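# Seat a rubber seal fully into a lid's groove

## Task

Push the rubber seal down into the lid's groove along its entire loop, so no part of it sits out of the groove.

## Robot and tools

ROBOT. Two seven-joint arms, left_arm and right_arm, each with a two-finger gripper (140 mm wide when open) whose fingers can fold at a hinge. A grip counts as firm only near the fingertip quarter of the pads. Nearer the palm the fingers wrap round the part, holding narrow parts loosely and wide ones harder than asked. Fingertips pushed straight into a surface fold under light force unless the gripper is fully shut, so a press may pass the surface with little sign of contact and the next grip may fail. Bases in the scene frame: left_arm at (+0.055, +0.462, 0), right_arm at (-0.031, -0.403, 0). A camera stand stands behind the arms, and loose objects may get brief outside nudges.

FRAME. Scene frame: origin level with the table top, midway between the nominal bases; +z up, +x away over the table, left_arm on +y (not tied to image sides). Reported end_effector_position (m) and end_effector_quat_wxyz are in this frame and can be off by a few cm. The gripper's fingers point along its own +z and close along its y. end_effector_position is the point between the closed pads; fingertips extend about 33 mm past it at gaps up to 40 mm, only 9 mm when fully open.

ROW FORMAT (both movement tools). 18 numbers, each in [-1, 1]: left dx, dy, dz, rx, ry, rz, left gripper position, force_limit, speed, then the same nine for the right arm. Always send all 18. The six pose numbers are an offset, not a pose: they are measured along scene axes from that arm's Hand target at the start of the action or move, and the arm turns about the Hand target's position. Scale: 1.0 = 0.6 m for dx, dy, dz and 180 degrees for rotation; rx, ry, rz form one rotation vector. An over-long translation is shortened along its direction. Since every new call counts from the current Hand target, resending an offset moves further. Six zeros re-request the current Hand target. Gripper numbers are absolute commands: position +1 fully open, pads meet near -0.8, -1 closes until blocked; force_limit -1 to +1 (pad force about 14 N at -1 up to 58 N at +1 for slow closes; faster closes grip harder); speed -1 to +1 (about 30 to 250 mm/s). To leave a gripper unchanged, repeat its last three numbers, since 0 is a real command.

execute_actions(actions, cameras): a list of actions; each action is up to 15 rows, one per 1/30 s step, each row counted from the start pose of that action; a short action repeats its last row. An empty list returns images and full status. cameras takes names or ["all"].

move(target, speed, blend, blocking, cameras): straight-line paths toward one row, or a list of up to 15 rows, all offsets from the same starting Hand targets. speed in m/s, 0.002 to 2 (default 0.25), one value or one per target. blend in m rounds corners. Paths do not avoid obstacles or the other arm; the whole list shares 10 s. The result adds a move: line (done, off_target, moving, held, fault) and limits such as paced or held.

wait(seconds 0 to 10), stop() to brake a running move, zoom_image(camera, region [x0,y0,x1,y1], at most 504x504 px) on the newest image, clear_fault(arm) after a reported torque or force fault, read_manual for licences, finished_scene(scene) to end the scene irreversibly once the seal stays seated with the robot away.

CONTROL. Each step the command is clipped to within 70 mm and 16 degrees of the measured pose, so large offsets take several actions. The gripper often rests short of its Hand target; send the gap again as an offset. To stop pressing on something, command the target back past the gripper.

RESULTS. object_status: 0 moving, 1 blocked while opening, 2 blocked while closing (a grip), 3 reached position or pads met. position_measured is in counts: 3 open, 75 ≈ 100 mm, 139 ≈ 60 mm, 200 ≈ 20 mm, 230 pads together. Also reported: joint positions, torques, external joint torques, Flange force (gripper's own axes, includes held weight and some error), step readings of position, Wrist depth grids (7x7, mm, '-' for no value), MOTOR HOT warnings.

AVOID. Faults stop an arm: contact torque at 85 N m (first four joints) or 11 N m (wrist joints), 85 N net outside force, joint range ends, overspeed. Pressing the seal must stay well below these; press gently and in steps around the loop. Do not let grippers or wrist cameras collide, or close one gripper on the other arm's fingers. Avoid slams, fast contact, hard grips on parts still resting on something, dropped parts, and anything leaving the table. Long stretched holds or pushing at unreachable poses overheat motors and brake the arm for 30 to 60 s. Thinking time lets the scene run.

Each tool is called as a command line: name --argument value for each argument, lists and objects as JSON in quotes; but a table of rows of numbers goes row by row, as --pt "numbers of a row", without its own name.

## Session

Scene 1 is done. Starting scene 2.

execute_actions --actions '[]'

zoom_image --camera "cam_high" --region '[420, 120, 640, 280]'

zoom_image --camera "cam_head_left" --region '[380, 230, 600, 400]'

zoom_image --camera "cam_head_right" --region '[380, 230, 600, 400]'

Scene clock: 0.00 s.
left_arm: end_effector_position=(+0.1667, +0.3740, +0.3145) position_measured=3 object_status=3 end_effector_quat_wxyz=(+0.223, +0.571, -0.571, -0.547) | right_arm: end_effector_position=(+0.5371, -0.0951, +0.1326) position_measured=3 object_status=3 end_effector_quat_wxyz=(+0.055, +0.786, +0.613, +0.062)
Joint positions: left_arm=[-0.524 -0.082 0.044 -2.284 -0.089 0.942 -0.478] | right_arm=[0.493 0.277 0.04 -1.979 -0.151 2.388 -2.263]
Joint velocities: within noise
Joint torques (N m): no reading
External joint torques (N m): no reading
Flange force (N): no reading
Wrist depth (mm): cam_left_wrist=[275 271 320 2682 2338 2600 2089 / 293 266 259 255 223 2255 2197 / 334 282 255 239 218 222 2317 / - 130 288 256 225 141 2360 / - 130 2655 247 235 141 104 / - 2275 2404 250 236 229 99 / - 2404 2498 263 2929 237 -] | cam_right_wrist=[- 233 - - 1097 1180 1208 / - - - - 1169 1238 1245 / 226 235 - - 1127 1317 1525 / - 129 - - 1359 127 1429 / - 110 - - 1454 127 96 / - - - - - 1554 - / - - 314 - - 1624 -]
Hand target: left_arm +0.1667, +0.3740, +0.3145; +0.223, +0.571, -0.571, -0.547 | right_arm +0.5371, -0.0951, +0.1326; +0.055, +0.786, +0.613, +0.062
Tool commands: left_gripper/position=+1.0 left_gripper/force_limit=+1.0 left_gripper/speed=+1.0 right_gripper/position=+1.0 right_gripper/force_limit=+1.0 right_gripper/speed=+1.0

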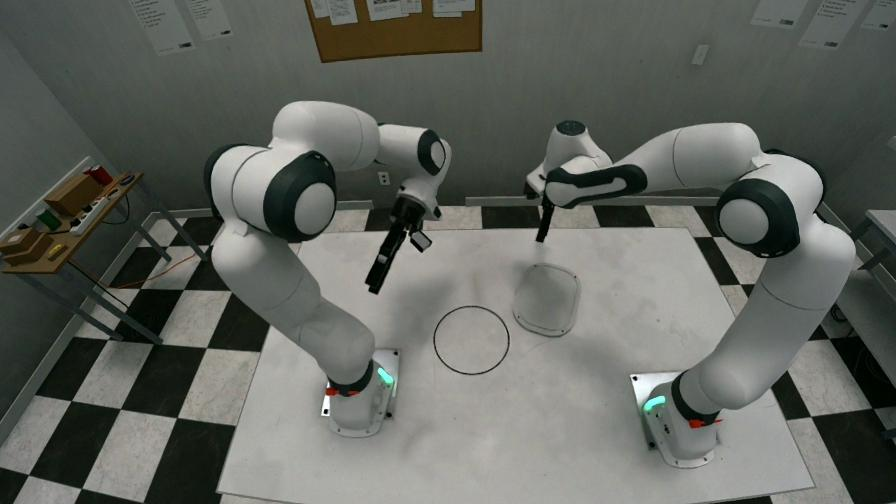

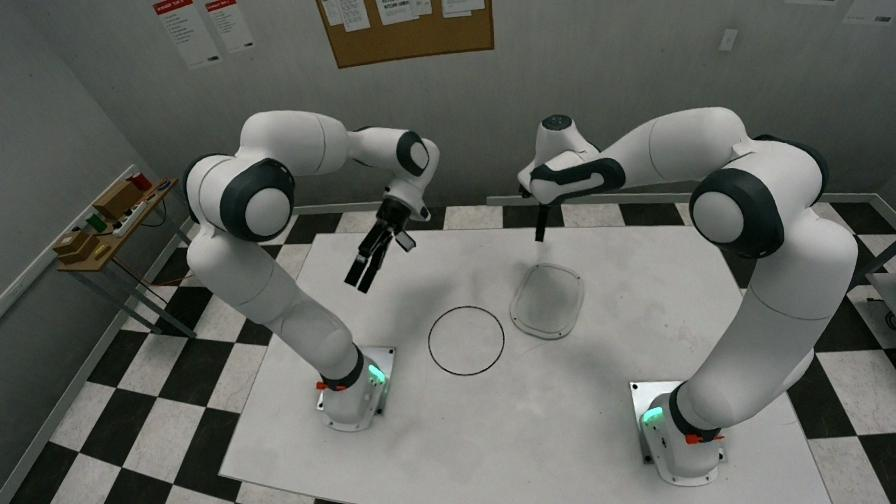

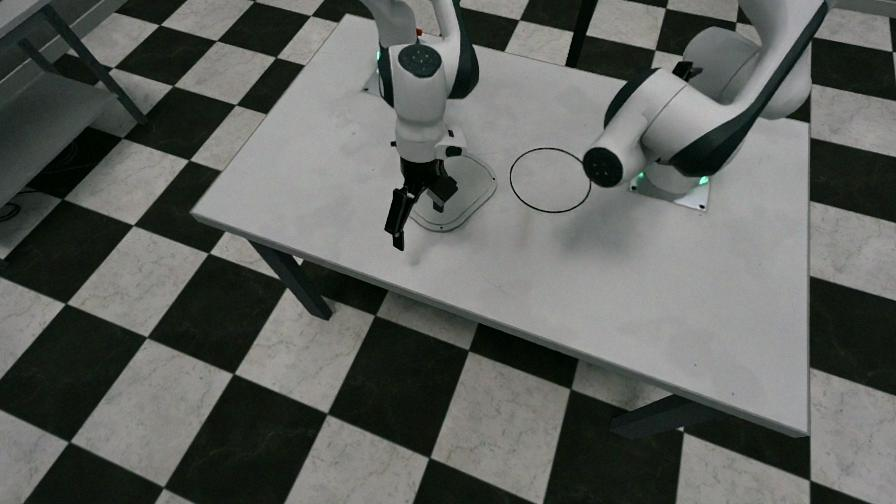

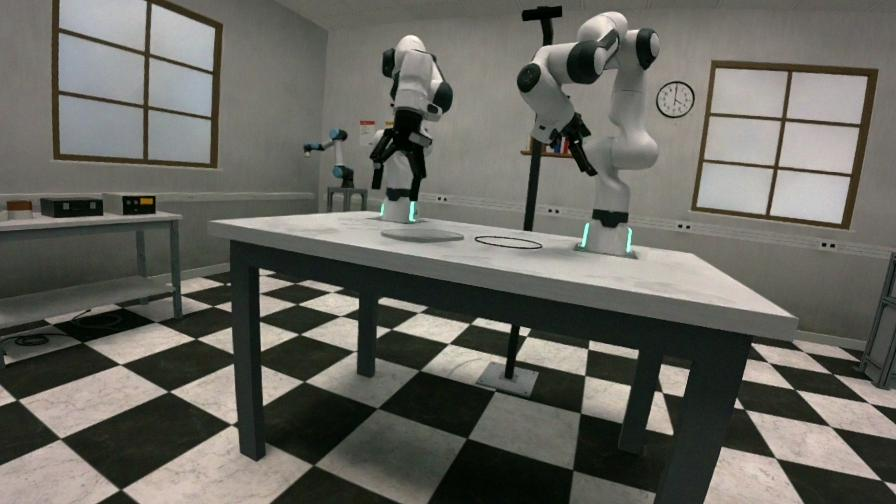

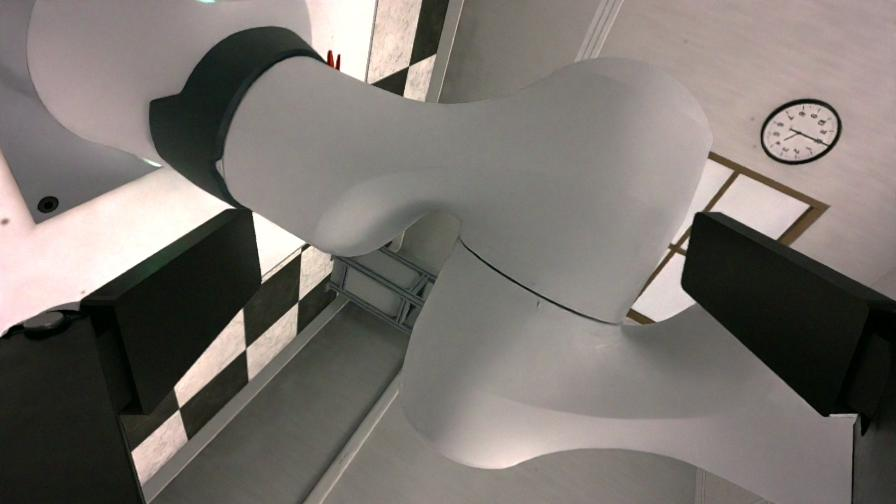

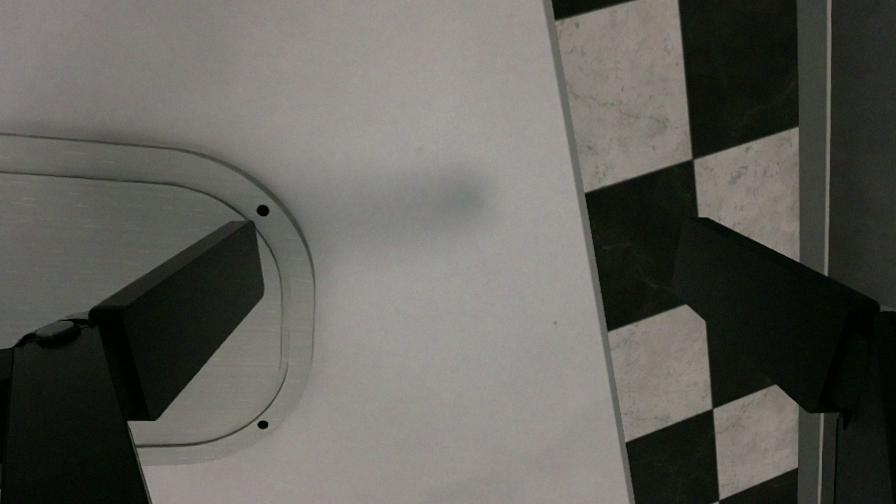

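Scaled by 2.291 from the camera's 896x504 image, which has a finer 1280x720 frame.

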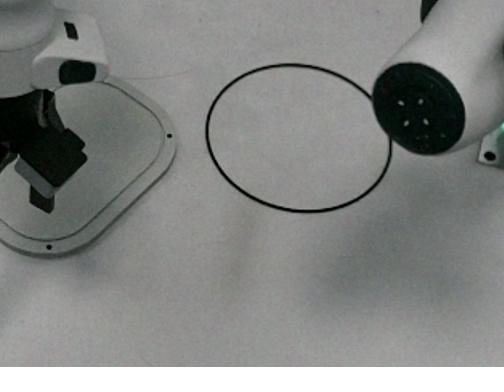

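Scaled by 2.291 from the camera's 896x504 image, which has a finer 1280x720 frame.

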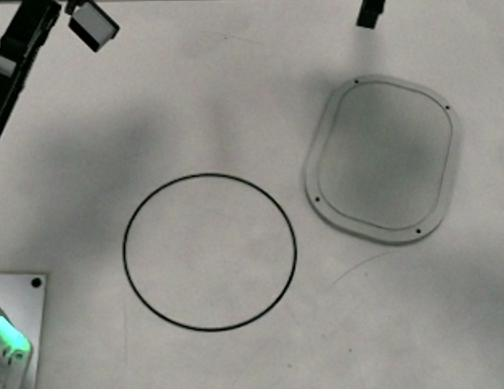

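Scaled by 2.291 from the camera's 896x504 image, which has a finer 1280x720 frame.

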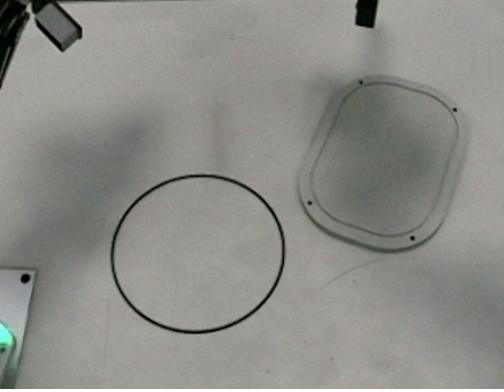

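move --pt "0.222 -0.173 -0.0575 -0.156 -0.371 0 -0.467 -0.1 0 0 0 0.2 0.003 0.0528 0 -0.467 -0.1 0" --pt "0.172 -0.256 -0.19 -0.5044 0.0249 -0.6487 -0.467 -0.1 0 -0.645 0.125 0.15 0.0599 0.0259 -0.698 -0.467 -0.1 0" --speed 0.4 --cameras '["all"]'

Scene clock: 31.37 s.
left_arm: end_effector_position=(+0.2688, +0.2200, +0.1999) position_measured=188 object_status=3 end_effector_quat_wxyz=(-0.001, +0.419, +0.908, -0.001) | right_arm: end_effector_position=(+0.1512, -0.0207, +0.2222) position_measured=188 object_status=3 end_effector_quat_wxyz=(+0.000, +0.908, -0.419, +0.001)
Joint positions: left_arm=[-1.698 -0.967 0.763 -2.725 0.632 1.853 1.039] | right_arm=[0.305 -0.524 0.754 -2.444 0.386 2.016 0.106]
Joint velocities: left_arm=[within noise] | right_arm=[-0.001 0 -0.002 0 -0.001 0 0.005]
Joint torques (N m): left_arm=[-0.7 2.08 -14.46 21.37 0.85 2.37 0.26] | right_arm=[0.52 -7.8 -9.75 23.81 0.96 2.34 0.26]
External joint torques (N m): left_arm=[-0.69 -1.16 -0.77 1.02 0.12 -0.11 0.26] | right_arm=[0.49 -0.35 0.23 0.58 0.28 -0.26 0.26]
Flange force (N): left_arm=[1.6 0.2 -4.5] | right_arm=[-1.5 1.0 -1.8]
Wrist depth (mm): cam_left_wrist=[308 308 310 306 310 305 - / 325 325 326 325 323 325 325 / 351 343 335 342 347 347 344 / 369 364 - 146 119 366 365 / 396 - - - - - 376 / - - - - - - - / - - - - - - -] | cam_right_wrist=[- - - - 313 - - / - - - 340 - - - / - - - - - - - / - - - 140 112 - - / - - - - 95 82 - / - - - - - - - / - - - - - - -]
Hand target: left_arm +0.2699, +0.2204, +0.2005; +0.000, +0.423, +0.906, +0.000 | right_arm +0.1501, -0.0201, +0.2226; +0.000, +0.906, -0.423, +0.000
Off the commanded pose: left_arm 0.001 m, 0 deg | right_arm 0.001 m, 1 deg.
move: done; limits=paced

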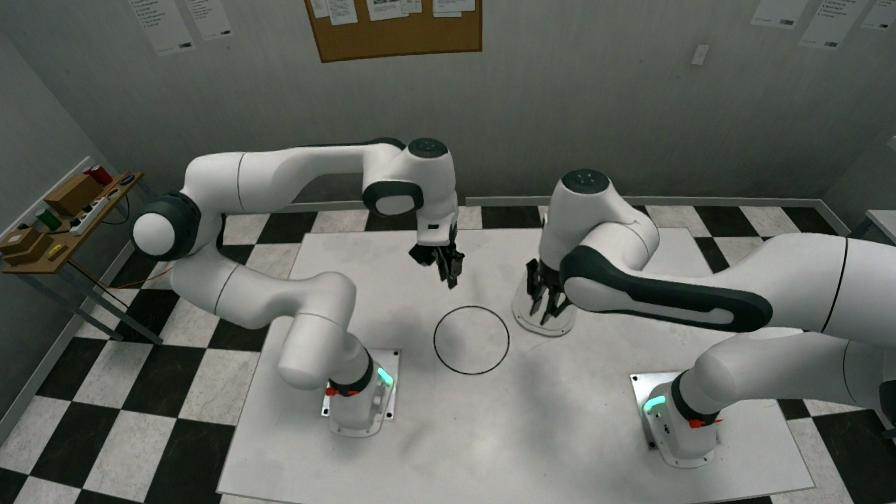

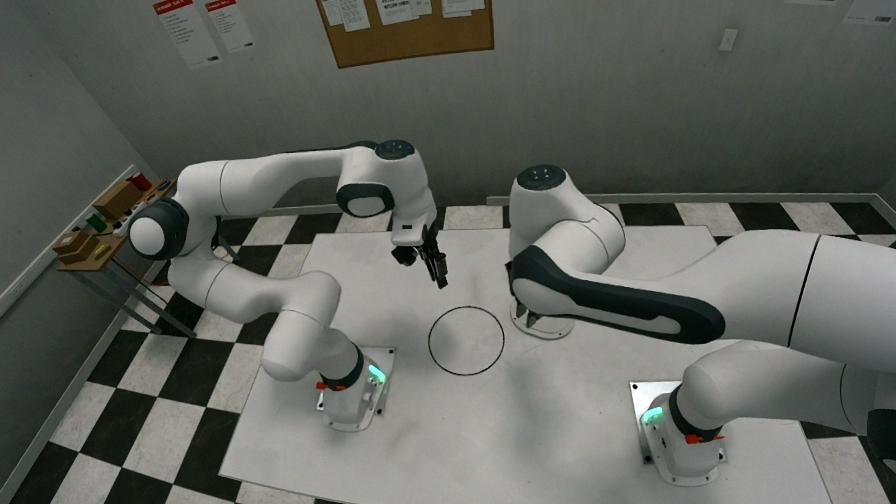

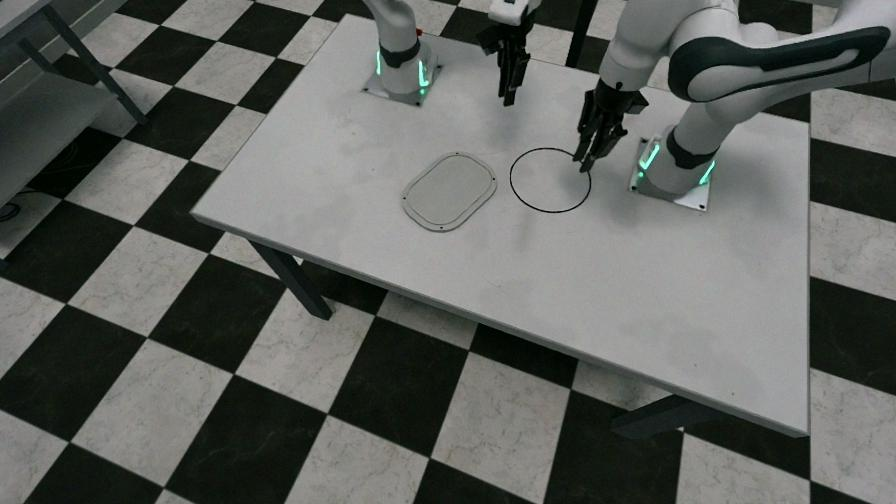

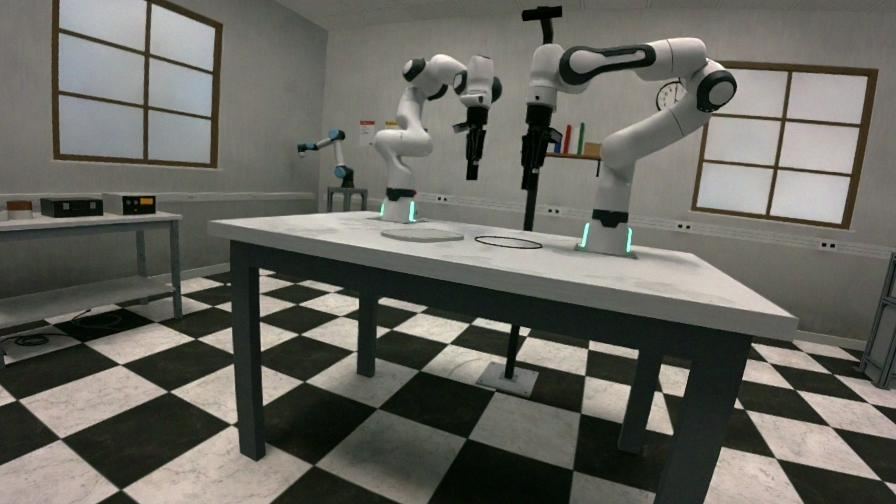

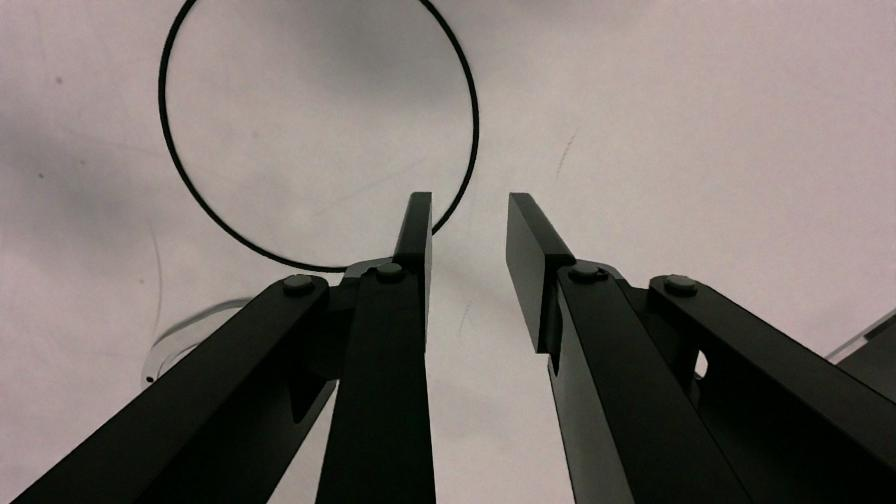

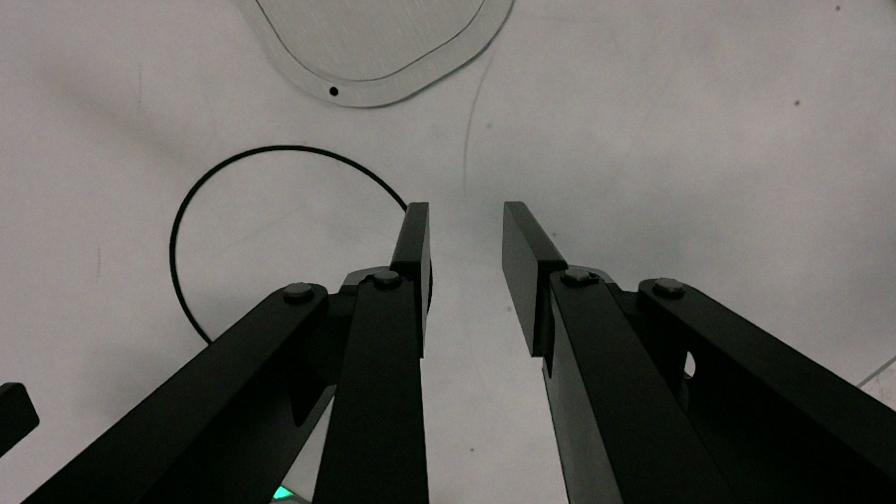

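move --pt "-0.0015 0.031 -0.2008 0 0 0 -0.467 -0.1 0 -0.0772 0.1453 -0.2377 0 0 0 -0.467 -0.1 0" --speed 0.2 --cameras '["cam_left_wrist","cam_right_wrist"]'

Scene clock: 41.83 s.
left_arm: end_effector_position=(+0.2684, +0.2394, +0.0801) position_measured=188 object_status=3 end_effector_quat_wxyz=(-0.002, +0.425, +0.905, +0.000) | right_arm: end_effector_position=(+0.1035, +0.0676, +0.0803) position_measured=188 object_status=3 end_effector_quat_wxyz=(-0.001, +0.907, -0.421, -0.001)
Joint positions: left_arm=[-1.68 -0.83 1.042 -2.915 0.889 2.182 1.015] | right_arm=[0.179 0.093 1.11 -2.42 -0.129 2.46 0.683]
Joint velocities: left_arm=[within noise] | right_arm=[0 -0.002 -0.001 -0.001 -0.001 -0.001 0.008]
Joint torques (N m): left_arm=[-0.69 2.57 -13.49 17.06 0.6 2.82 -0.19] | right_arm=[1.46 -12.92 1.29 21.36 -0.07 2.27 0.23]
External joint torques (N m): left_arm=[-0.71 -0.1 -0.83 0.8 -0.03 0.36 -0.19] | right_arm=[1.39 1.1 -1.22 0.79 -0.55 -0.25 0.23]
Flange force (N): left_arm=[-3.5 -2.9 -1.2] | right_arm=[0.0 0.0 0.0]
Wrist depth (mm): cam_left_wrist=[201 198 199 198 196 198 198 / 211 211 211 210 210 210 209 / 225 225 226 221 223 223 223 / 240 240 235 232 231 237 237 / 256 - - 255 - - 254 / - - - 274 - - - / - - - - - - -] | cam_right_wrist=[- - 200 - - 196 192 / 211 206 210 - 206 206 - / - - - - - - - / - 231 - 173 133 - - / - - - - 94 82 - / - - - - - - - / - - - - - - -]
Hand target: left_arm +0.2690, +0.2390, +0.0801; +0.000, +0.423, +0.906, +0.000 | right_arm +0.1038, +0.0671, +0.0800; +0.000, +0.906, -0.423, +0.000
Off the commanded pose: left_arm 0.001 m, 0 deg | right_arm 0.001 m, 0 deg.
move: done
Images, in order (width x height): cam_left_wrist 896x504, cam_right_wrist 896x504.

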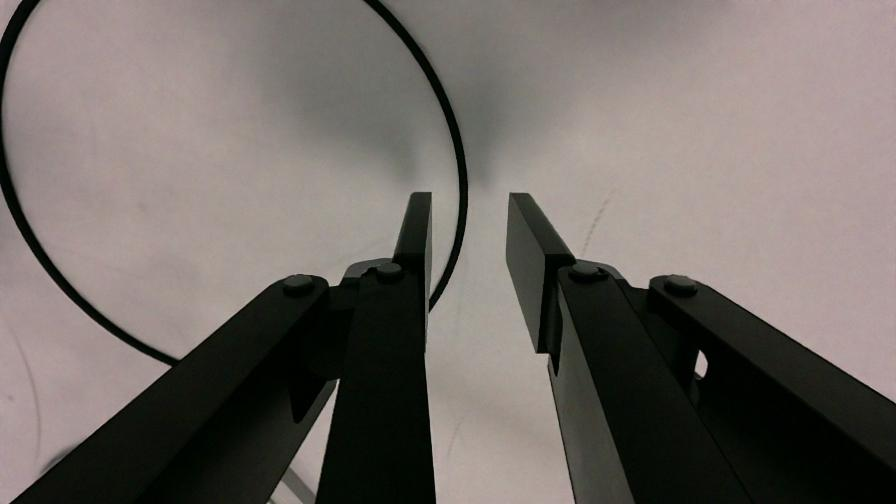

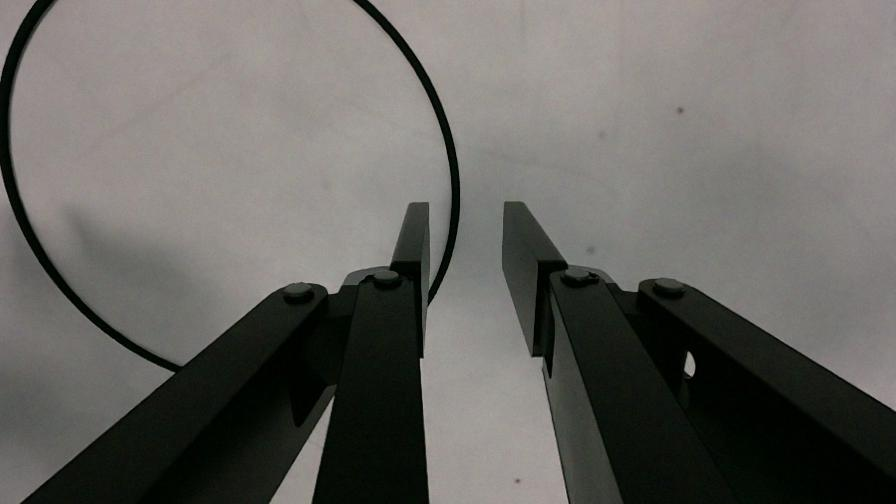

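execute_actions --actions '[]' --cameras '["all"]'

Scene clock: 44.97 s.
left_arm: end_effector_position=(+0.2684, +0.2394, +0.0801) position_measured=188 object_status=3 end_effector_quat_wxyz=(-0.002, +0.425, +0.905, +0.000) | right_arm: end_effector_position=(+0.1035, +0.0676, +0.0803) position_measured=188 object_status=3 end_effector_quat_wxyz=(-0.001, +0.907, -0.422, -0.001)
Joint positions: left_arm=[-1.68 -0.83 1.042 -2.915 0.889 2.182 1.015] | right_arm=[0.179 0.093 1.11 -2.42 -0.129 2.46 0.685]
Joint velocities: within noise
Joint torques (N m): left_arm=[-0.68 2.55 -13.44 17.1 0.6 2.82 -0.17] | right_arm=[1.44 -12.92 1.29 21.37 -0.07 2.28 0.21]
External joint torques (N m): left_arm=[-0.68 -0.09 -0.76 0.76 -0.03 0.34 -0.17] | right_arm=[1.45 1.11 -1.14 0.73 -0.55 -0.25 0.21]
Flange force (N): left_arm=[-3.4 -2.7 -1.0] | right_arm=[0.0 0.0 0.0]
Wrist depth (mm): cam_left_wrist=[199 199 199 199 196 199 197 / 212 211 210 210 210 210 209 / 224 224 226 217 220 225 224 / 239 238 236 145 131 234 237 / 256 - - 254 - - 252 / - - - 274 - - - / - - - 297 - - -] | cam_right_wrist=[- - - - - - 196 / - - 208 - - - - / - - - - - - 218 / - - - 139 132 230 - / - - - - 94 83 244 / - - - - - - - / - - - - - - -]
Hand target: left_arm +0.2690, +0.2390, +0.0801; +0.000, +0.423, +0.906, +0.000 | right_arm +0.1038, +0.0671, +0.0800; +0.000, +0.906, -0.423, +0.000
Tool commands: left_gripper/position=-0.467 left_gripper/force_limit=-0.1 left_gripper/speed=+0.0 right_gripper/position=-0.467 right_gripper/force_limit=-0.1 right_gripper/speed=+0.0
Off the commanded pose: left_arm 0.001 m, 0 deg | right_arm 0.001 m, 0 deg.

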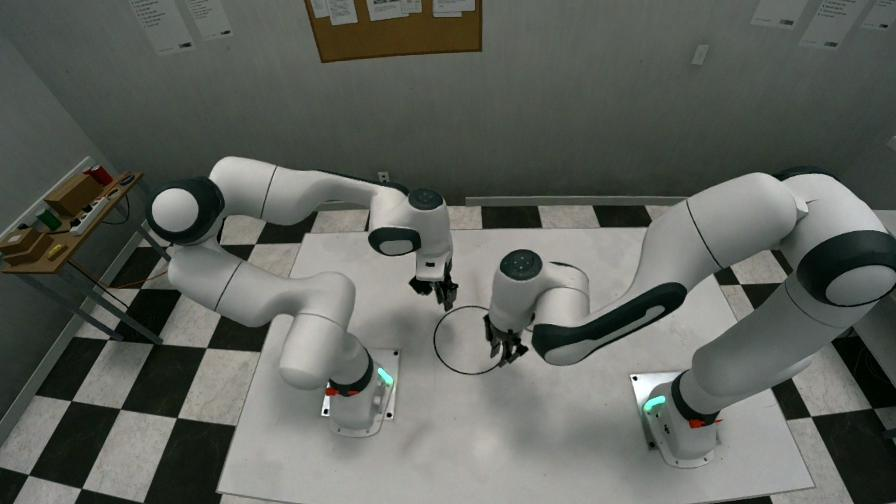

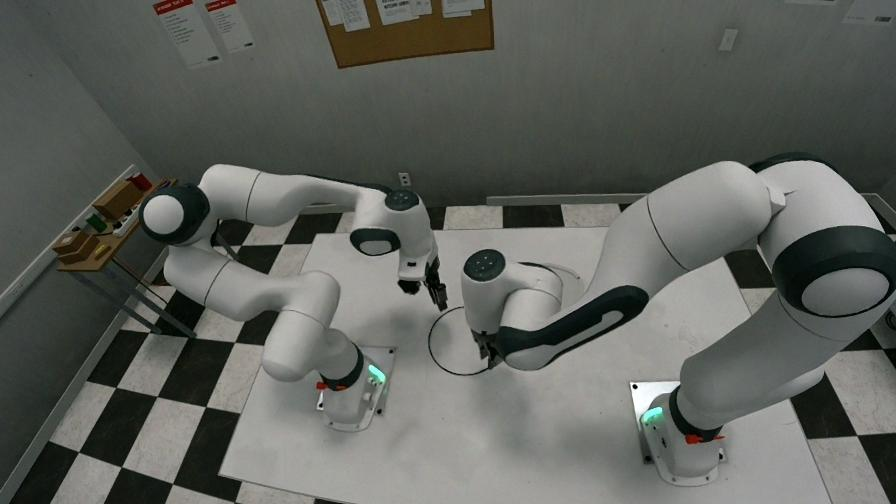

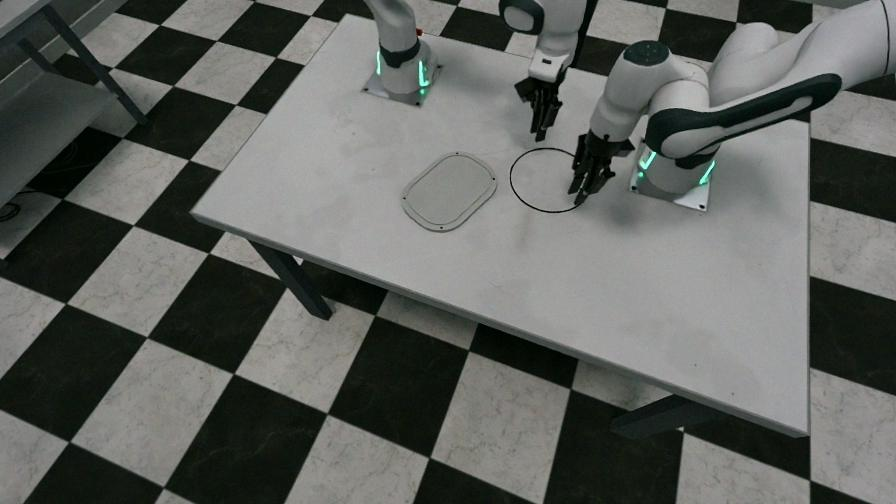

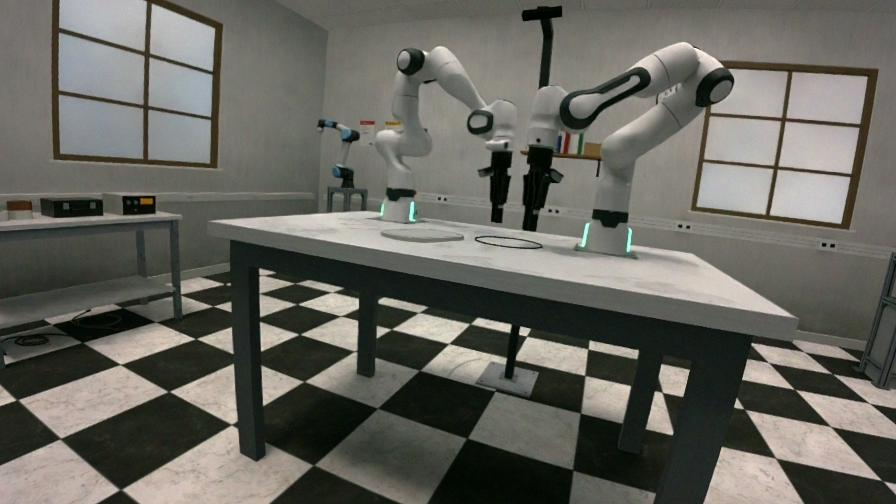

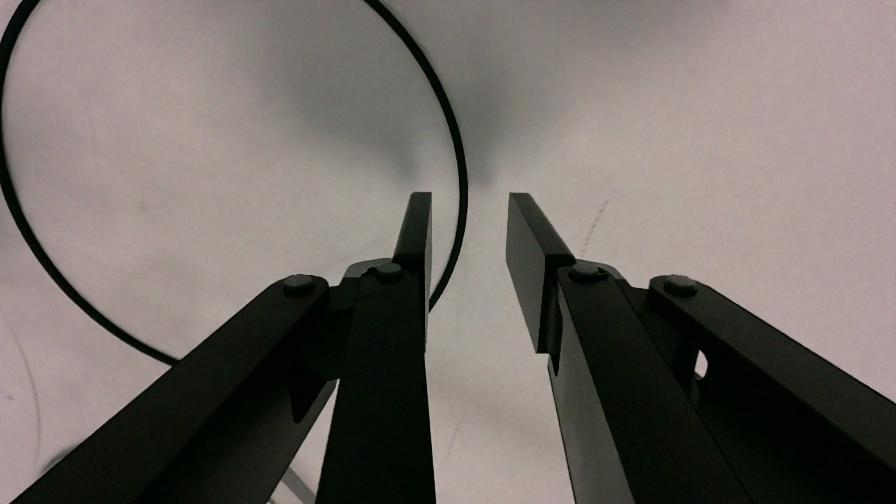

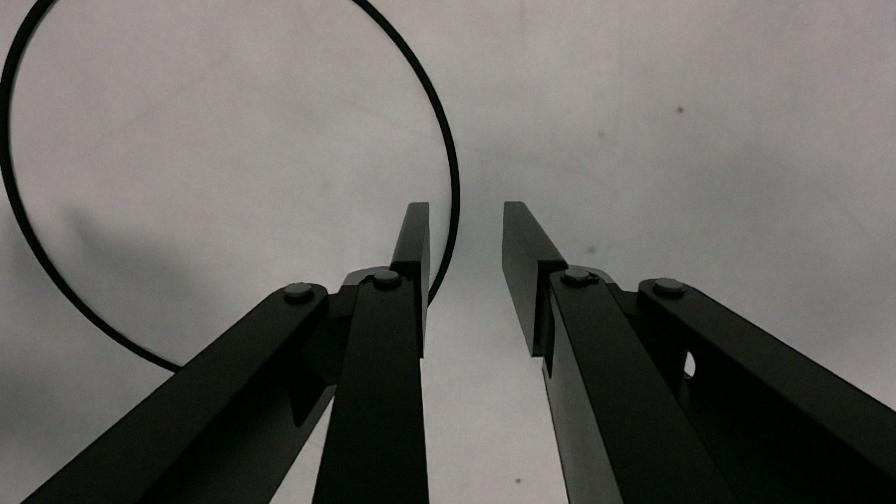

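move --pt "0.0192 0.016 0 0 0 0 -0.95 -0.1 0 -0.0192 -0.016 0 0 0 0 -0.95 -0.1 0" --pt "0.0192 0.016 -0.065 0 0 0 -0.95 -0.1 0 -0.0192 -0.016 -0.065 0 0 0 -0.95 -0.1 0" --pt "0.0192 0.016 -0.0833 0 0 0 -0.95 -0.1 0 -0.0192 -0.016 -0.0833 0 0 0 -0.95 -0.1 0" --speed '[0.15,0.15,0.04]' --cameras '["cam_left_wrist","cam_right_wrist"]'

Scene clock: 49.70 s.
left_arm: end_effector_position=(+0.2795, +0.2493, +0.0302) position_measured=233 object_status=3 end_effector_quat_wxyz=(-0.002, +0.425, +0.905, +0.000) | right_arm: end_effector_position=(+0.0916, +0.0564, +0.0298) position_measured=233 object_status=3 end_effector_quat_wxyz=(+0.002, +0.907, -0.421, +0.000)
Joint positions: left_arm=[-1.752 -0.669 1.248 -2.925 1.016 2.378 1.005] | right_arm=[0.336 0.221 0.941 -2.469 -0.332 2.573 0.845]
Joint velocities: left_arm=[0 0.001 -0.001 0 -0.001 0.003 -0.003] | right_arm=[0.001 0 0 0.002 0 0.001 0.005]
Joint torques (N m): left_arm=[-1.07 2.5 -12.09 14.5 0.71 2.65 -0.17] | right_arm=[1.45 -19.23 3.92 18.89 -0.01 2.72 0.09]
External joint torques (N m): left_arm=[-1.11 -0.11 -0.55 0.74 0.18 0.19 -0.17] | right_arm=[1.4 0.62 -1.32 0.69 -0.41 0.21 0.09]
Flange force (N): left_arm=[-5.6 -2.9 2.0] | right_arm=[-9.1 -9.1 13.8]
Wrist depth (mm): cam_left_wrist=[154 153 153 153 153 152 154 / - 161 162 162 161 161 161 / 173 172 172 169 172 171 171 / 184 184 183 119 183 182 181 / 197 194 - - 92 192 194 / 209 - - - - - 206 / - - - - - - -] | cam_right_wrist=[153 - - - - - - / - - - - - - - / - - - - - - - / - - - 118 - - - / - - - - - - 192 / - - - - - - - / - - - - - - -]
Hand target: left_arm +0.2805, +0.2486, +0.0301; +0.000, +0.423, +0.906, +0.000 | right_arm +0.0923, +0.0575, +0.0300; +0.000, +0.906, -0.423, +0.000
Off the commanded pose: left_arm 0.001 m, 0 deg | right_arm 0.001 m, 0 deg.
move: done
Images, in order (width x height): cam_left_wrist 896x504, cam_right_wrist 896x504.

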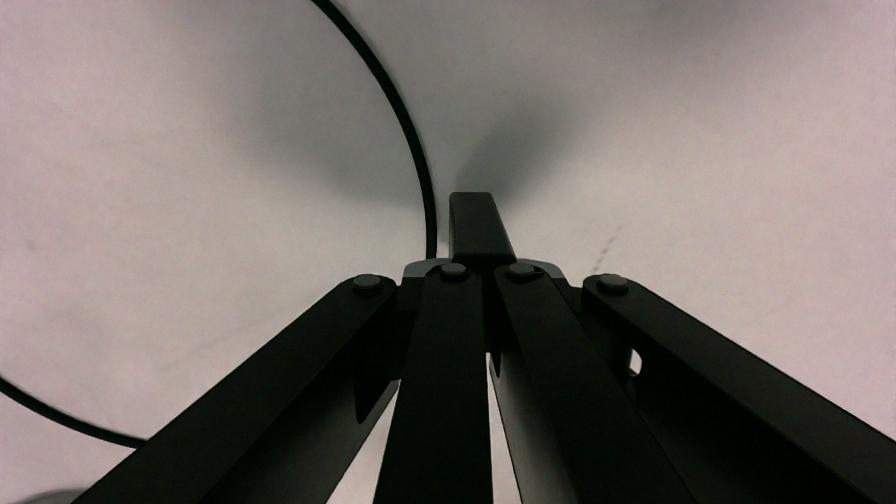

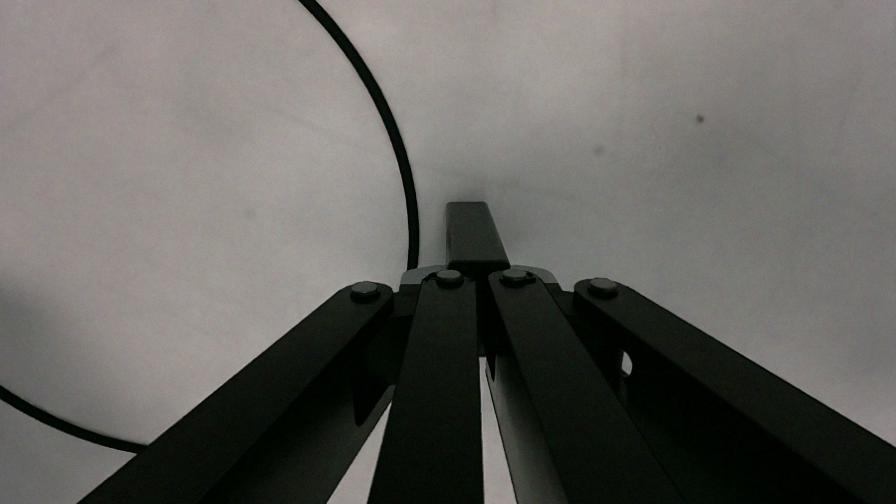

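move --pt "0 0 -0.0133 0 0 0 -0.95 -0.1 0 0 0 0.004 0 0 0 -0.95 -0.1 0" --speed 0.04 --cameras '["cam_left_wrist","cam_right_wrist"]'

Scene clock: 51.20 s.
left_arm: end_effector_position=(+0.2793, +0.2508, +0.0249) position_measured=233 object_status=3 end_effector_quat_wxyz=(-0.004, +0.425, +0.905, +0.002) | right_arm: end_effector_position=(+0.0922, +0.0574, +0.0317) position_measured=233 object_status=3 end_effector_quat_wxyz=(+0.000, +0.906, -0.422, +0.000)
Joint positions: left_arm=[-1.769 -0.647 1.27 -2.924 1.022 2.396 1.001] | right_arm=[0.334 0.215 0.945 -2.469 -0.328 2.573 0.847]
Joint torques (N m): left_arm=[-1.12 2.72 -10.65 13.87 1.19 3.12 0.03] | right_arm=[1.08 -19.67 4.96 18.8 0.69 2.33 -0.27]
External joint torques (N m): left_arm=[-1.14 0.05 0.65 0.35 0.68 0.69 0.03] | right_arm=[0.96 -0.02 -0.22 0.53 0.28 -0.19 -0.27]
External joint torques when the fault began: left_arm=[-3 4.32 5.83 -1.76 2.38 3.54 -0.17]
Flange force (N): left_arm=[-8.1 -1.4 11.8] | right_arm=[-2.6 -2.3 0.6]
Flange force when the fault began (N): left_arm=[-35.6 -5.1 77.7]
Wrist depth (mm): cam_left_wrist=[148 147 148 148 148 148 148 / 159 157 158 157 156 158 156 / 165 166 164 167 166 166 165 / 177 177 177 119 175 176 176 / - 190 - - 92 186 188 / 201 - - - - - 200 / - - - - - - -] | cam_right_wrist=[- - - - - 151 - / - 164 - - - 163 - / - - - - - - - / - - 180 118 - - - / - - - - - - - / - - - - - - - / - - - - - - -]
Hand target: left_arm +0.2793, +0.2508, +0.0249; -0.004, +0.425, +0.905, +0.002 (not the last commanded pose) | right_arm +0.0923, +0.0575, +0.0324; +0.000, +0.906, -0.423, +0.000
Tool commands: left_gripper/position=-0.952941 left_gripper/force_limit=-0.098039 left_gripper/speed=+0.003922 right_gripper/position=-0.95 right_gripper/force_limit=-0.1 right_gripper/speed=+0.0
Off the commanded pose: left_arm 0.004 m, 1 deg | right_arm 0.001 m, 0 deg.
FORCE FAULT: contact force on the left arm reached its limit, and that arm stopped. The contact can be on any part of that arm, not only on its tool. That arm's remaining commands of this call were not run. That arm is still stopped at the end of this call. While its stop runs, that arm takes no new command, but execute_actions still moves its gripper.
CLEAR FAULT: the left arm stays stopped (Reflex) until you call clear_fault(arm="left_arm").
move: fault (left_arm)
Images, in order (width x height): cam_left_wrist 896x504, cam_right_wrist 896x504.

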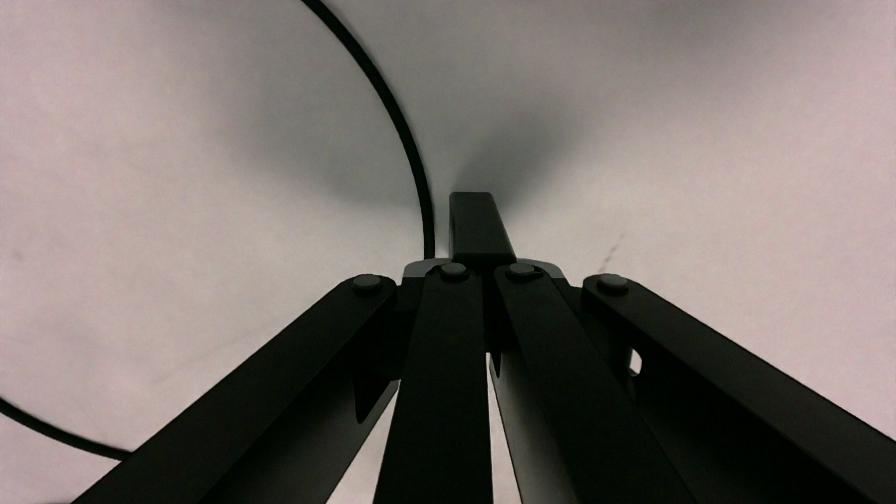

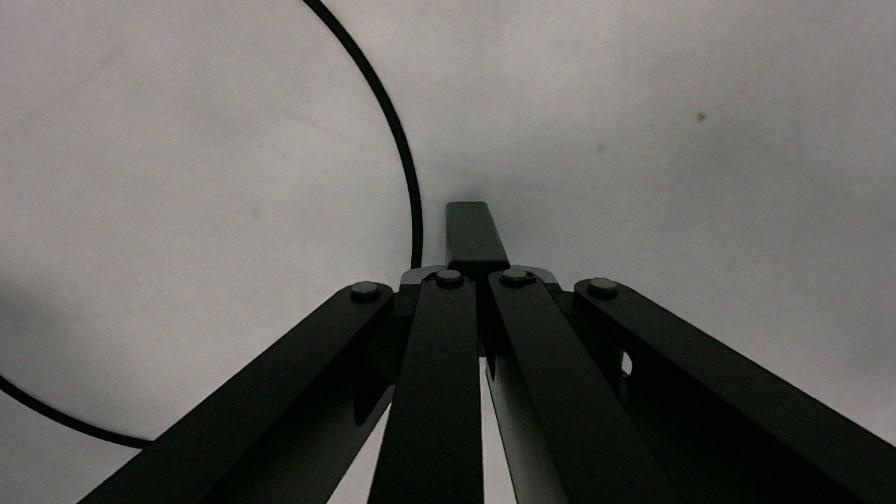

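clear_fault --arm "left_arm"

move --pt "0 0 0.03 0 0 0 -0.95 -0.1 0 0 0 0.0267 0 0 0 -0.95 -0.1 0" --speed 0.08

Scene clock: 51.90 s.
left_arm: end_effector_position=(+0.2793, +0.2508, +0.0249) position_measured=233 object_status=3 end_effector_quat_wxyz=(-0.004, +0.425, +0.905, +0.002) | right_arm: end_effector_position=(+0.0922, +0.0574, +0.0317) position_measured=233 object_status=3 end_effector_quat_wxyz=(+0.000, +0.906, -0.423, +0.000)
Joint positions: left_arm=[-1.769 -0.647 1.27 -2.924 1.022 2.396 1.001] | right_arm=[0.334 0.215 0.945 -2.469 -0.328 2.573 0.847]
Joint torques (N m): left_arm=[-1.19 2.77 -10.6 13.87 1.19 3.12 0.05] | right_arm=[0.52 -19.66 4.7 18.78 0.74 2.32 -0.25]
External joint torques (N m): left_arm=[-1.18 0.15 0.74 0.3 0.68 0.67 0.05] | right_arm=[0.54 -0.02 -0.34 0.53 0.32 -0.19 -0.25]
Flange force (N): left_arm=[-8.6 -1.5 12.7] | right_arm=[-1.6 -2.0 -0.3]
Wrist depth (mm): cam_left_wrist=[148 149 148 150 148 148 147 / 159 157 158 157 156 158 156 / 167 167 164 164 166 166 165 / 178 177 180 119 175 176 176 / 190 187 - - 92 186 188 / 201 - - - - - 199 / - - - - - - -] | cam_right_wrist=[- 155 155 158 - - - / 162 - 160 160 161 - - / - - - 171 - - - / - - 180 118 - - - / - - 94 - - 190 - / - - - - - - - / - - - - - - -]
Hand target: left_arm +0.2793, +0.2508, +0.0249; -0.004, +0.425, +0.905, +0.002 (not the last commanded pose) | right_arm +0.0923, +0.0575, +0.0324; +0.000, +0.906, -0.423, +0.000
Tool commands: left_gripper/position=-0.952941 left_gripper/force_limit=-0.098039 left_gripper/speed=+0.003922 right_gripper/position=-0.95 right_gripper/force_limit=-0.1 right_gripper/speed=+0.0
Off the commanded pose: left_arm 0.004 m, 1 deg | right_arm 0.001 m, 0 deg.
FORCE FAULT, CONTINUED: the left arm's stop, for the force fault that an earlier result reported, is over. The call counts as one of the actions that you can send in this scene. That arm's target is now where it stood when the stop ended, not its last command. That arm accepts commands again.
CLEAR FAULT: your call cleared the left arm's force fault. If the contact force or a joint's load stays at its limit, that arm stops again.

Scene clock: 53.23 s.
left_arm: end_effector_position=(+0.2794, +0.2505, +0.0424) position_measured=233 object_status=3 end_effector_quat_wxyz=(-0.003, +0.423, +0.906, +0.003) | right_arm: end_effector_position=(+0.0927, +0.0581, +0.0483) position_measured=233 object_status=3 end_effector_quat_wxyz=(-0.001, +0.905, -0.425, +0.001)
Joint positions: left_arm=[-1.718 -0.716 1.193 -2.924 0.988 2.317 1.013] | right_arm=[0.274 0.16 1.016 -2.469 -0.246 2.543 0.795]
Joint velocities: left_arm=[within noise] | right_arm=[0 0 0 0 0.001 -0.002 -0.007]
Joint torques (N m): left_arm=[-0.53 0.77 -12.99 15.14 0.37 2.31 0.23] | right_arm=[0.51 -16.76 3.64 19.31 0.73 2.25 -0.51]
External joint torques (N m): left_arm=[-0.53 -1.87 -1 0.78 -0.18 -0.14 0.23] | right_arm=[0.63 0.32 -0.19 0.26 0.3 -0.26 -0.5]
Flange force (N): left_arm=[2.9 0.0 -11.2] | right_arm=[0.0 0.0 0.0]
Wrist depth (mm): cam_left_wrist=[162 164 164 164 164 164 164 / 174 174 174 174 174 173 173 / 182 184 184 183 184 184 183 / 199 196 196 119 194 198 200 / 210 209 - - 92 206 210 / 223 - - - - - 221 / - - - - - - -] | cam_right_wrist=[- - - - 168 - - / - - - - - - - / - - - - - - - / - - - 112 - 197 198 / - - - - - 205 - / - - - - - - - / - - - - - - -]
Hand target: left_arm +0.2793, +0.2508, +0.0429; -0.004, +0.425, +0.905, +0.002 | right_arm +0.0923, +0.0575, +0.0484; +0.000, +0.906, -0.423, +0.000
Off the commanded pose: left_arm 0.001 m, 0 deg | right_arm 0.001 m, 0 deg.
move: done

move --pt "-0.0192 -0.016 0.005 0 0 0 -0.467 -0.1 0 0.0233 0.0195 0 0 0 0 -0.467 -0.1 0" --pt "-0.0192 -0.016 -0.019 0 0 0 -1 -0.1 -1 0.0233 0.0195 -0.0248 0 0 0 -1 -0.1 -1" --speed '[0.08,0.05]' --cameras '["cam_left_wrist","cam_right_wrist"]'

Scene clock: 59.07 s.
left_arm: end_effector_position=(+0.2680, +0.2415, +0.0319) position_measured=231 object_status=0 end_effector_quat_wxyz=(-0.005, +0.427, +0.904, +0.002) | right_arm: end_effector_position=(+0.1054, +0.0681, +0.0331) position_measured=231 object_status=0 end_effector_quat_wxyz=(+0.002, +0.907, -0.421, +0.000)
Joint positions: left_arm=[-1.773 -0.656 1.216 -2.931 0.985 2.381 0.982] | right_arm=[0.358 0.253 0.904 -2.417 -0.355 2.543 0.84]
Joint torques (N m): left_arm=[-0.73 1.84 -12.01 14.88 0.48 2.8 -0.15] | right_arm=[1.6 -21.31 4.71 19.1 0.31 2.74 0.18]
External joint torques (N m): left_arm=[-0.77 -0.2 -0.86 0.78 -0.04 0.36 -0.15] | right_arm=[1.53 0.67 -1.28 0.56 -0.12 0.22 0.18]
Flange force (N): left_arm=[-3.6 -2.8 -0.5] | right_arm=[-8.1 -7.5 11.2]
Wrist depth (mm): cam_left_wrist=[155 155 155 155 154 154 154 / - 164 163 164 164 163 163 / 174 174 174 171 173 173 172 / 186 185 185 119 184 184 183 / 199 195 - - 92 194 196 / 210 - - - - - 208 / - - - - - - -] | cam_right_wrist=[- - - - - - - / - - - - - - - / - - - - - - - / - - - 112 - - - / - - - - - 189 - / - - - - - - - / - - - - - - -]
Hand target: left_arm +0.2678, +0.2412, +0.0315; -0.004, +0.425, +0.905, +0.002 | right_arm +0.1063, +0.0692, +0.0335; +0.000, +0.906, -0.423, +0.000
Off the commanded pose: left_arm 0.001 m, 0 deg | right_arm 0.001 m, 0 deg.
move: done
Images, in order (width x height): cam_left_wrist 896x504, cam_right_wrist 896x504.

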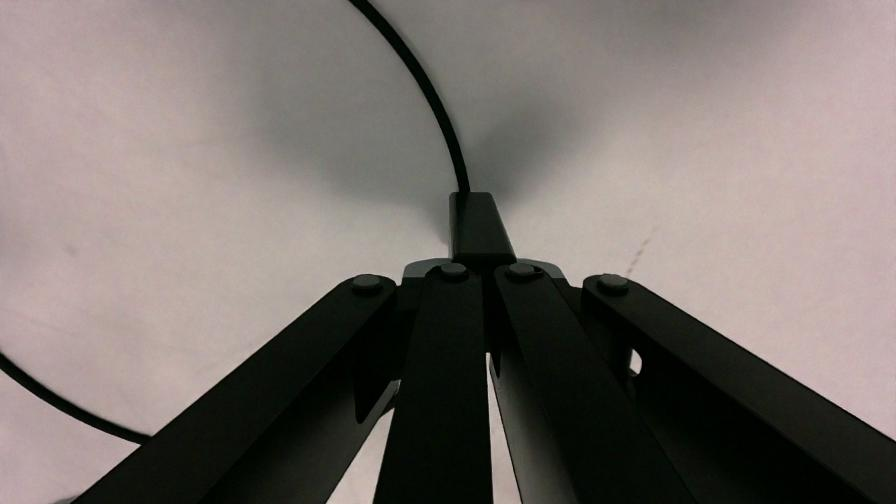

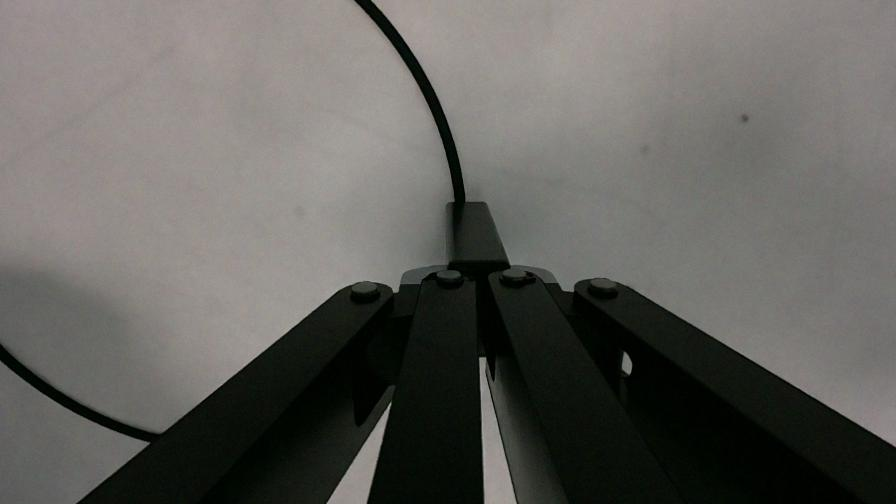

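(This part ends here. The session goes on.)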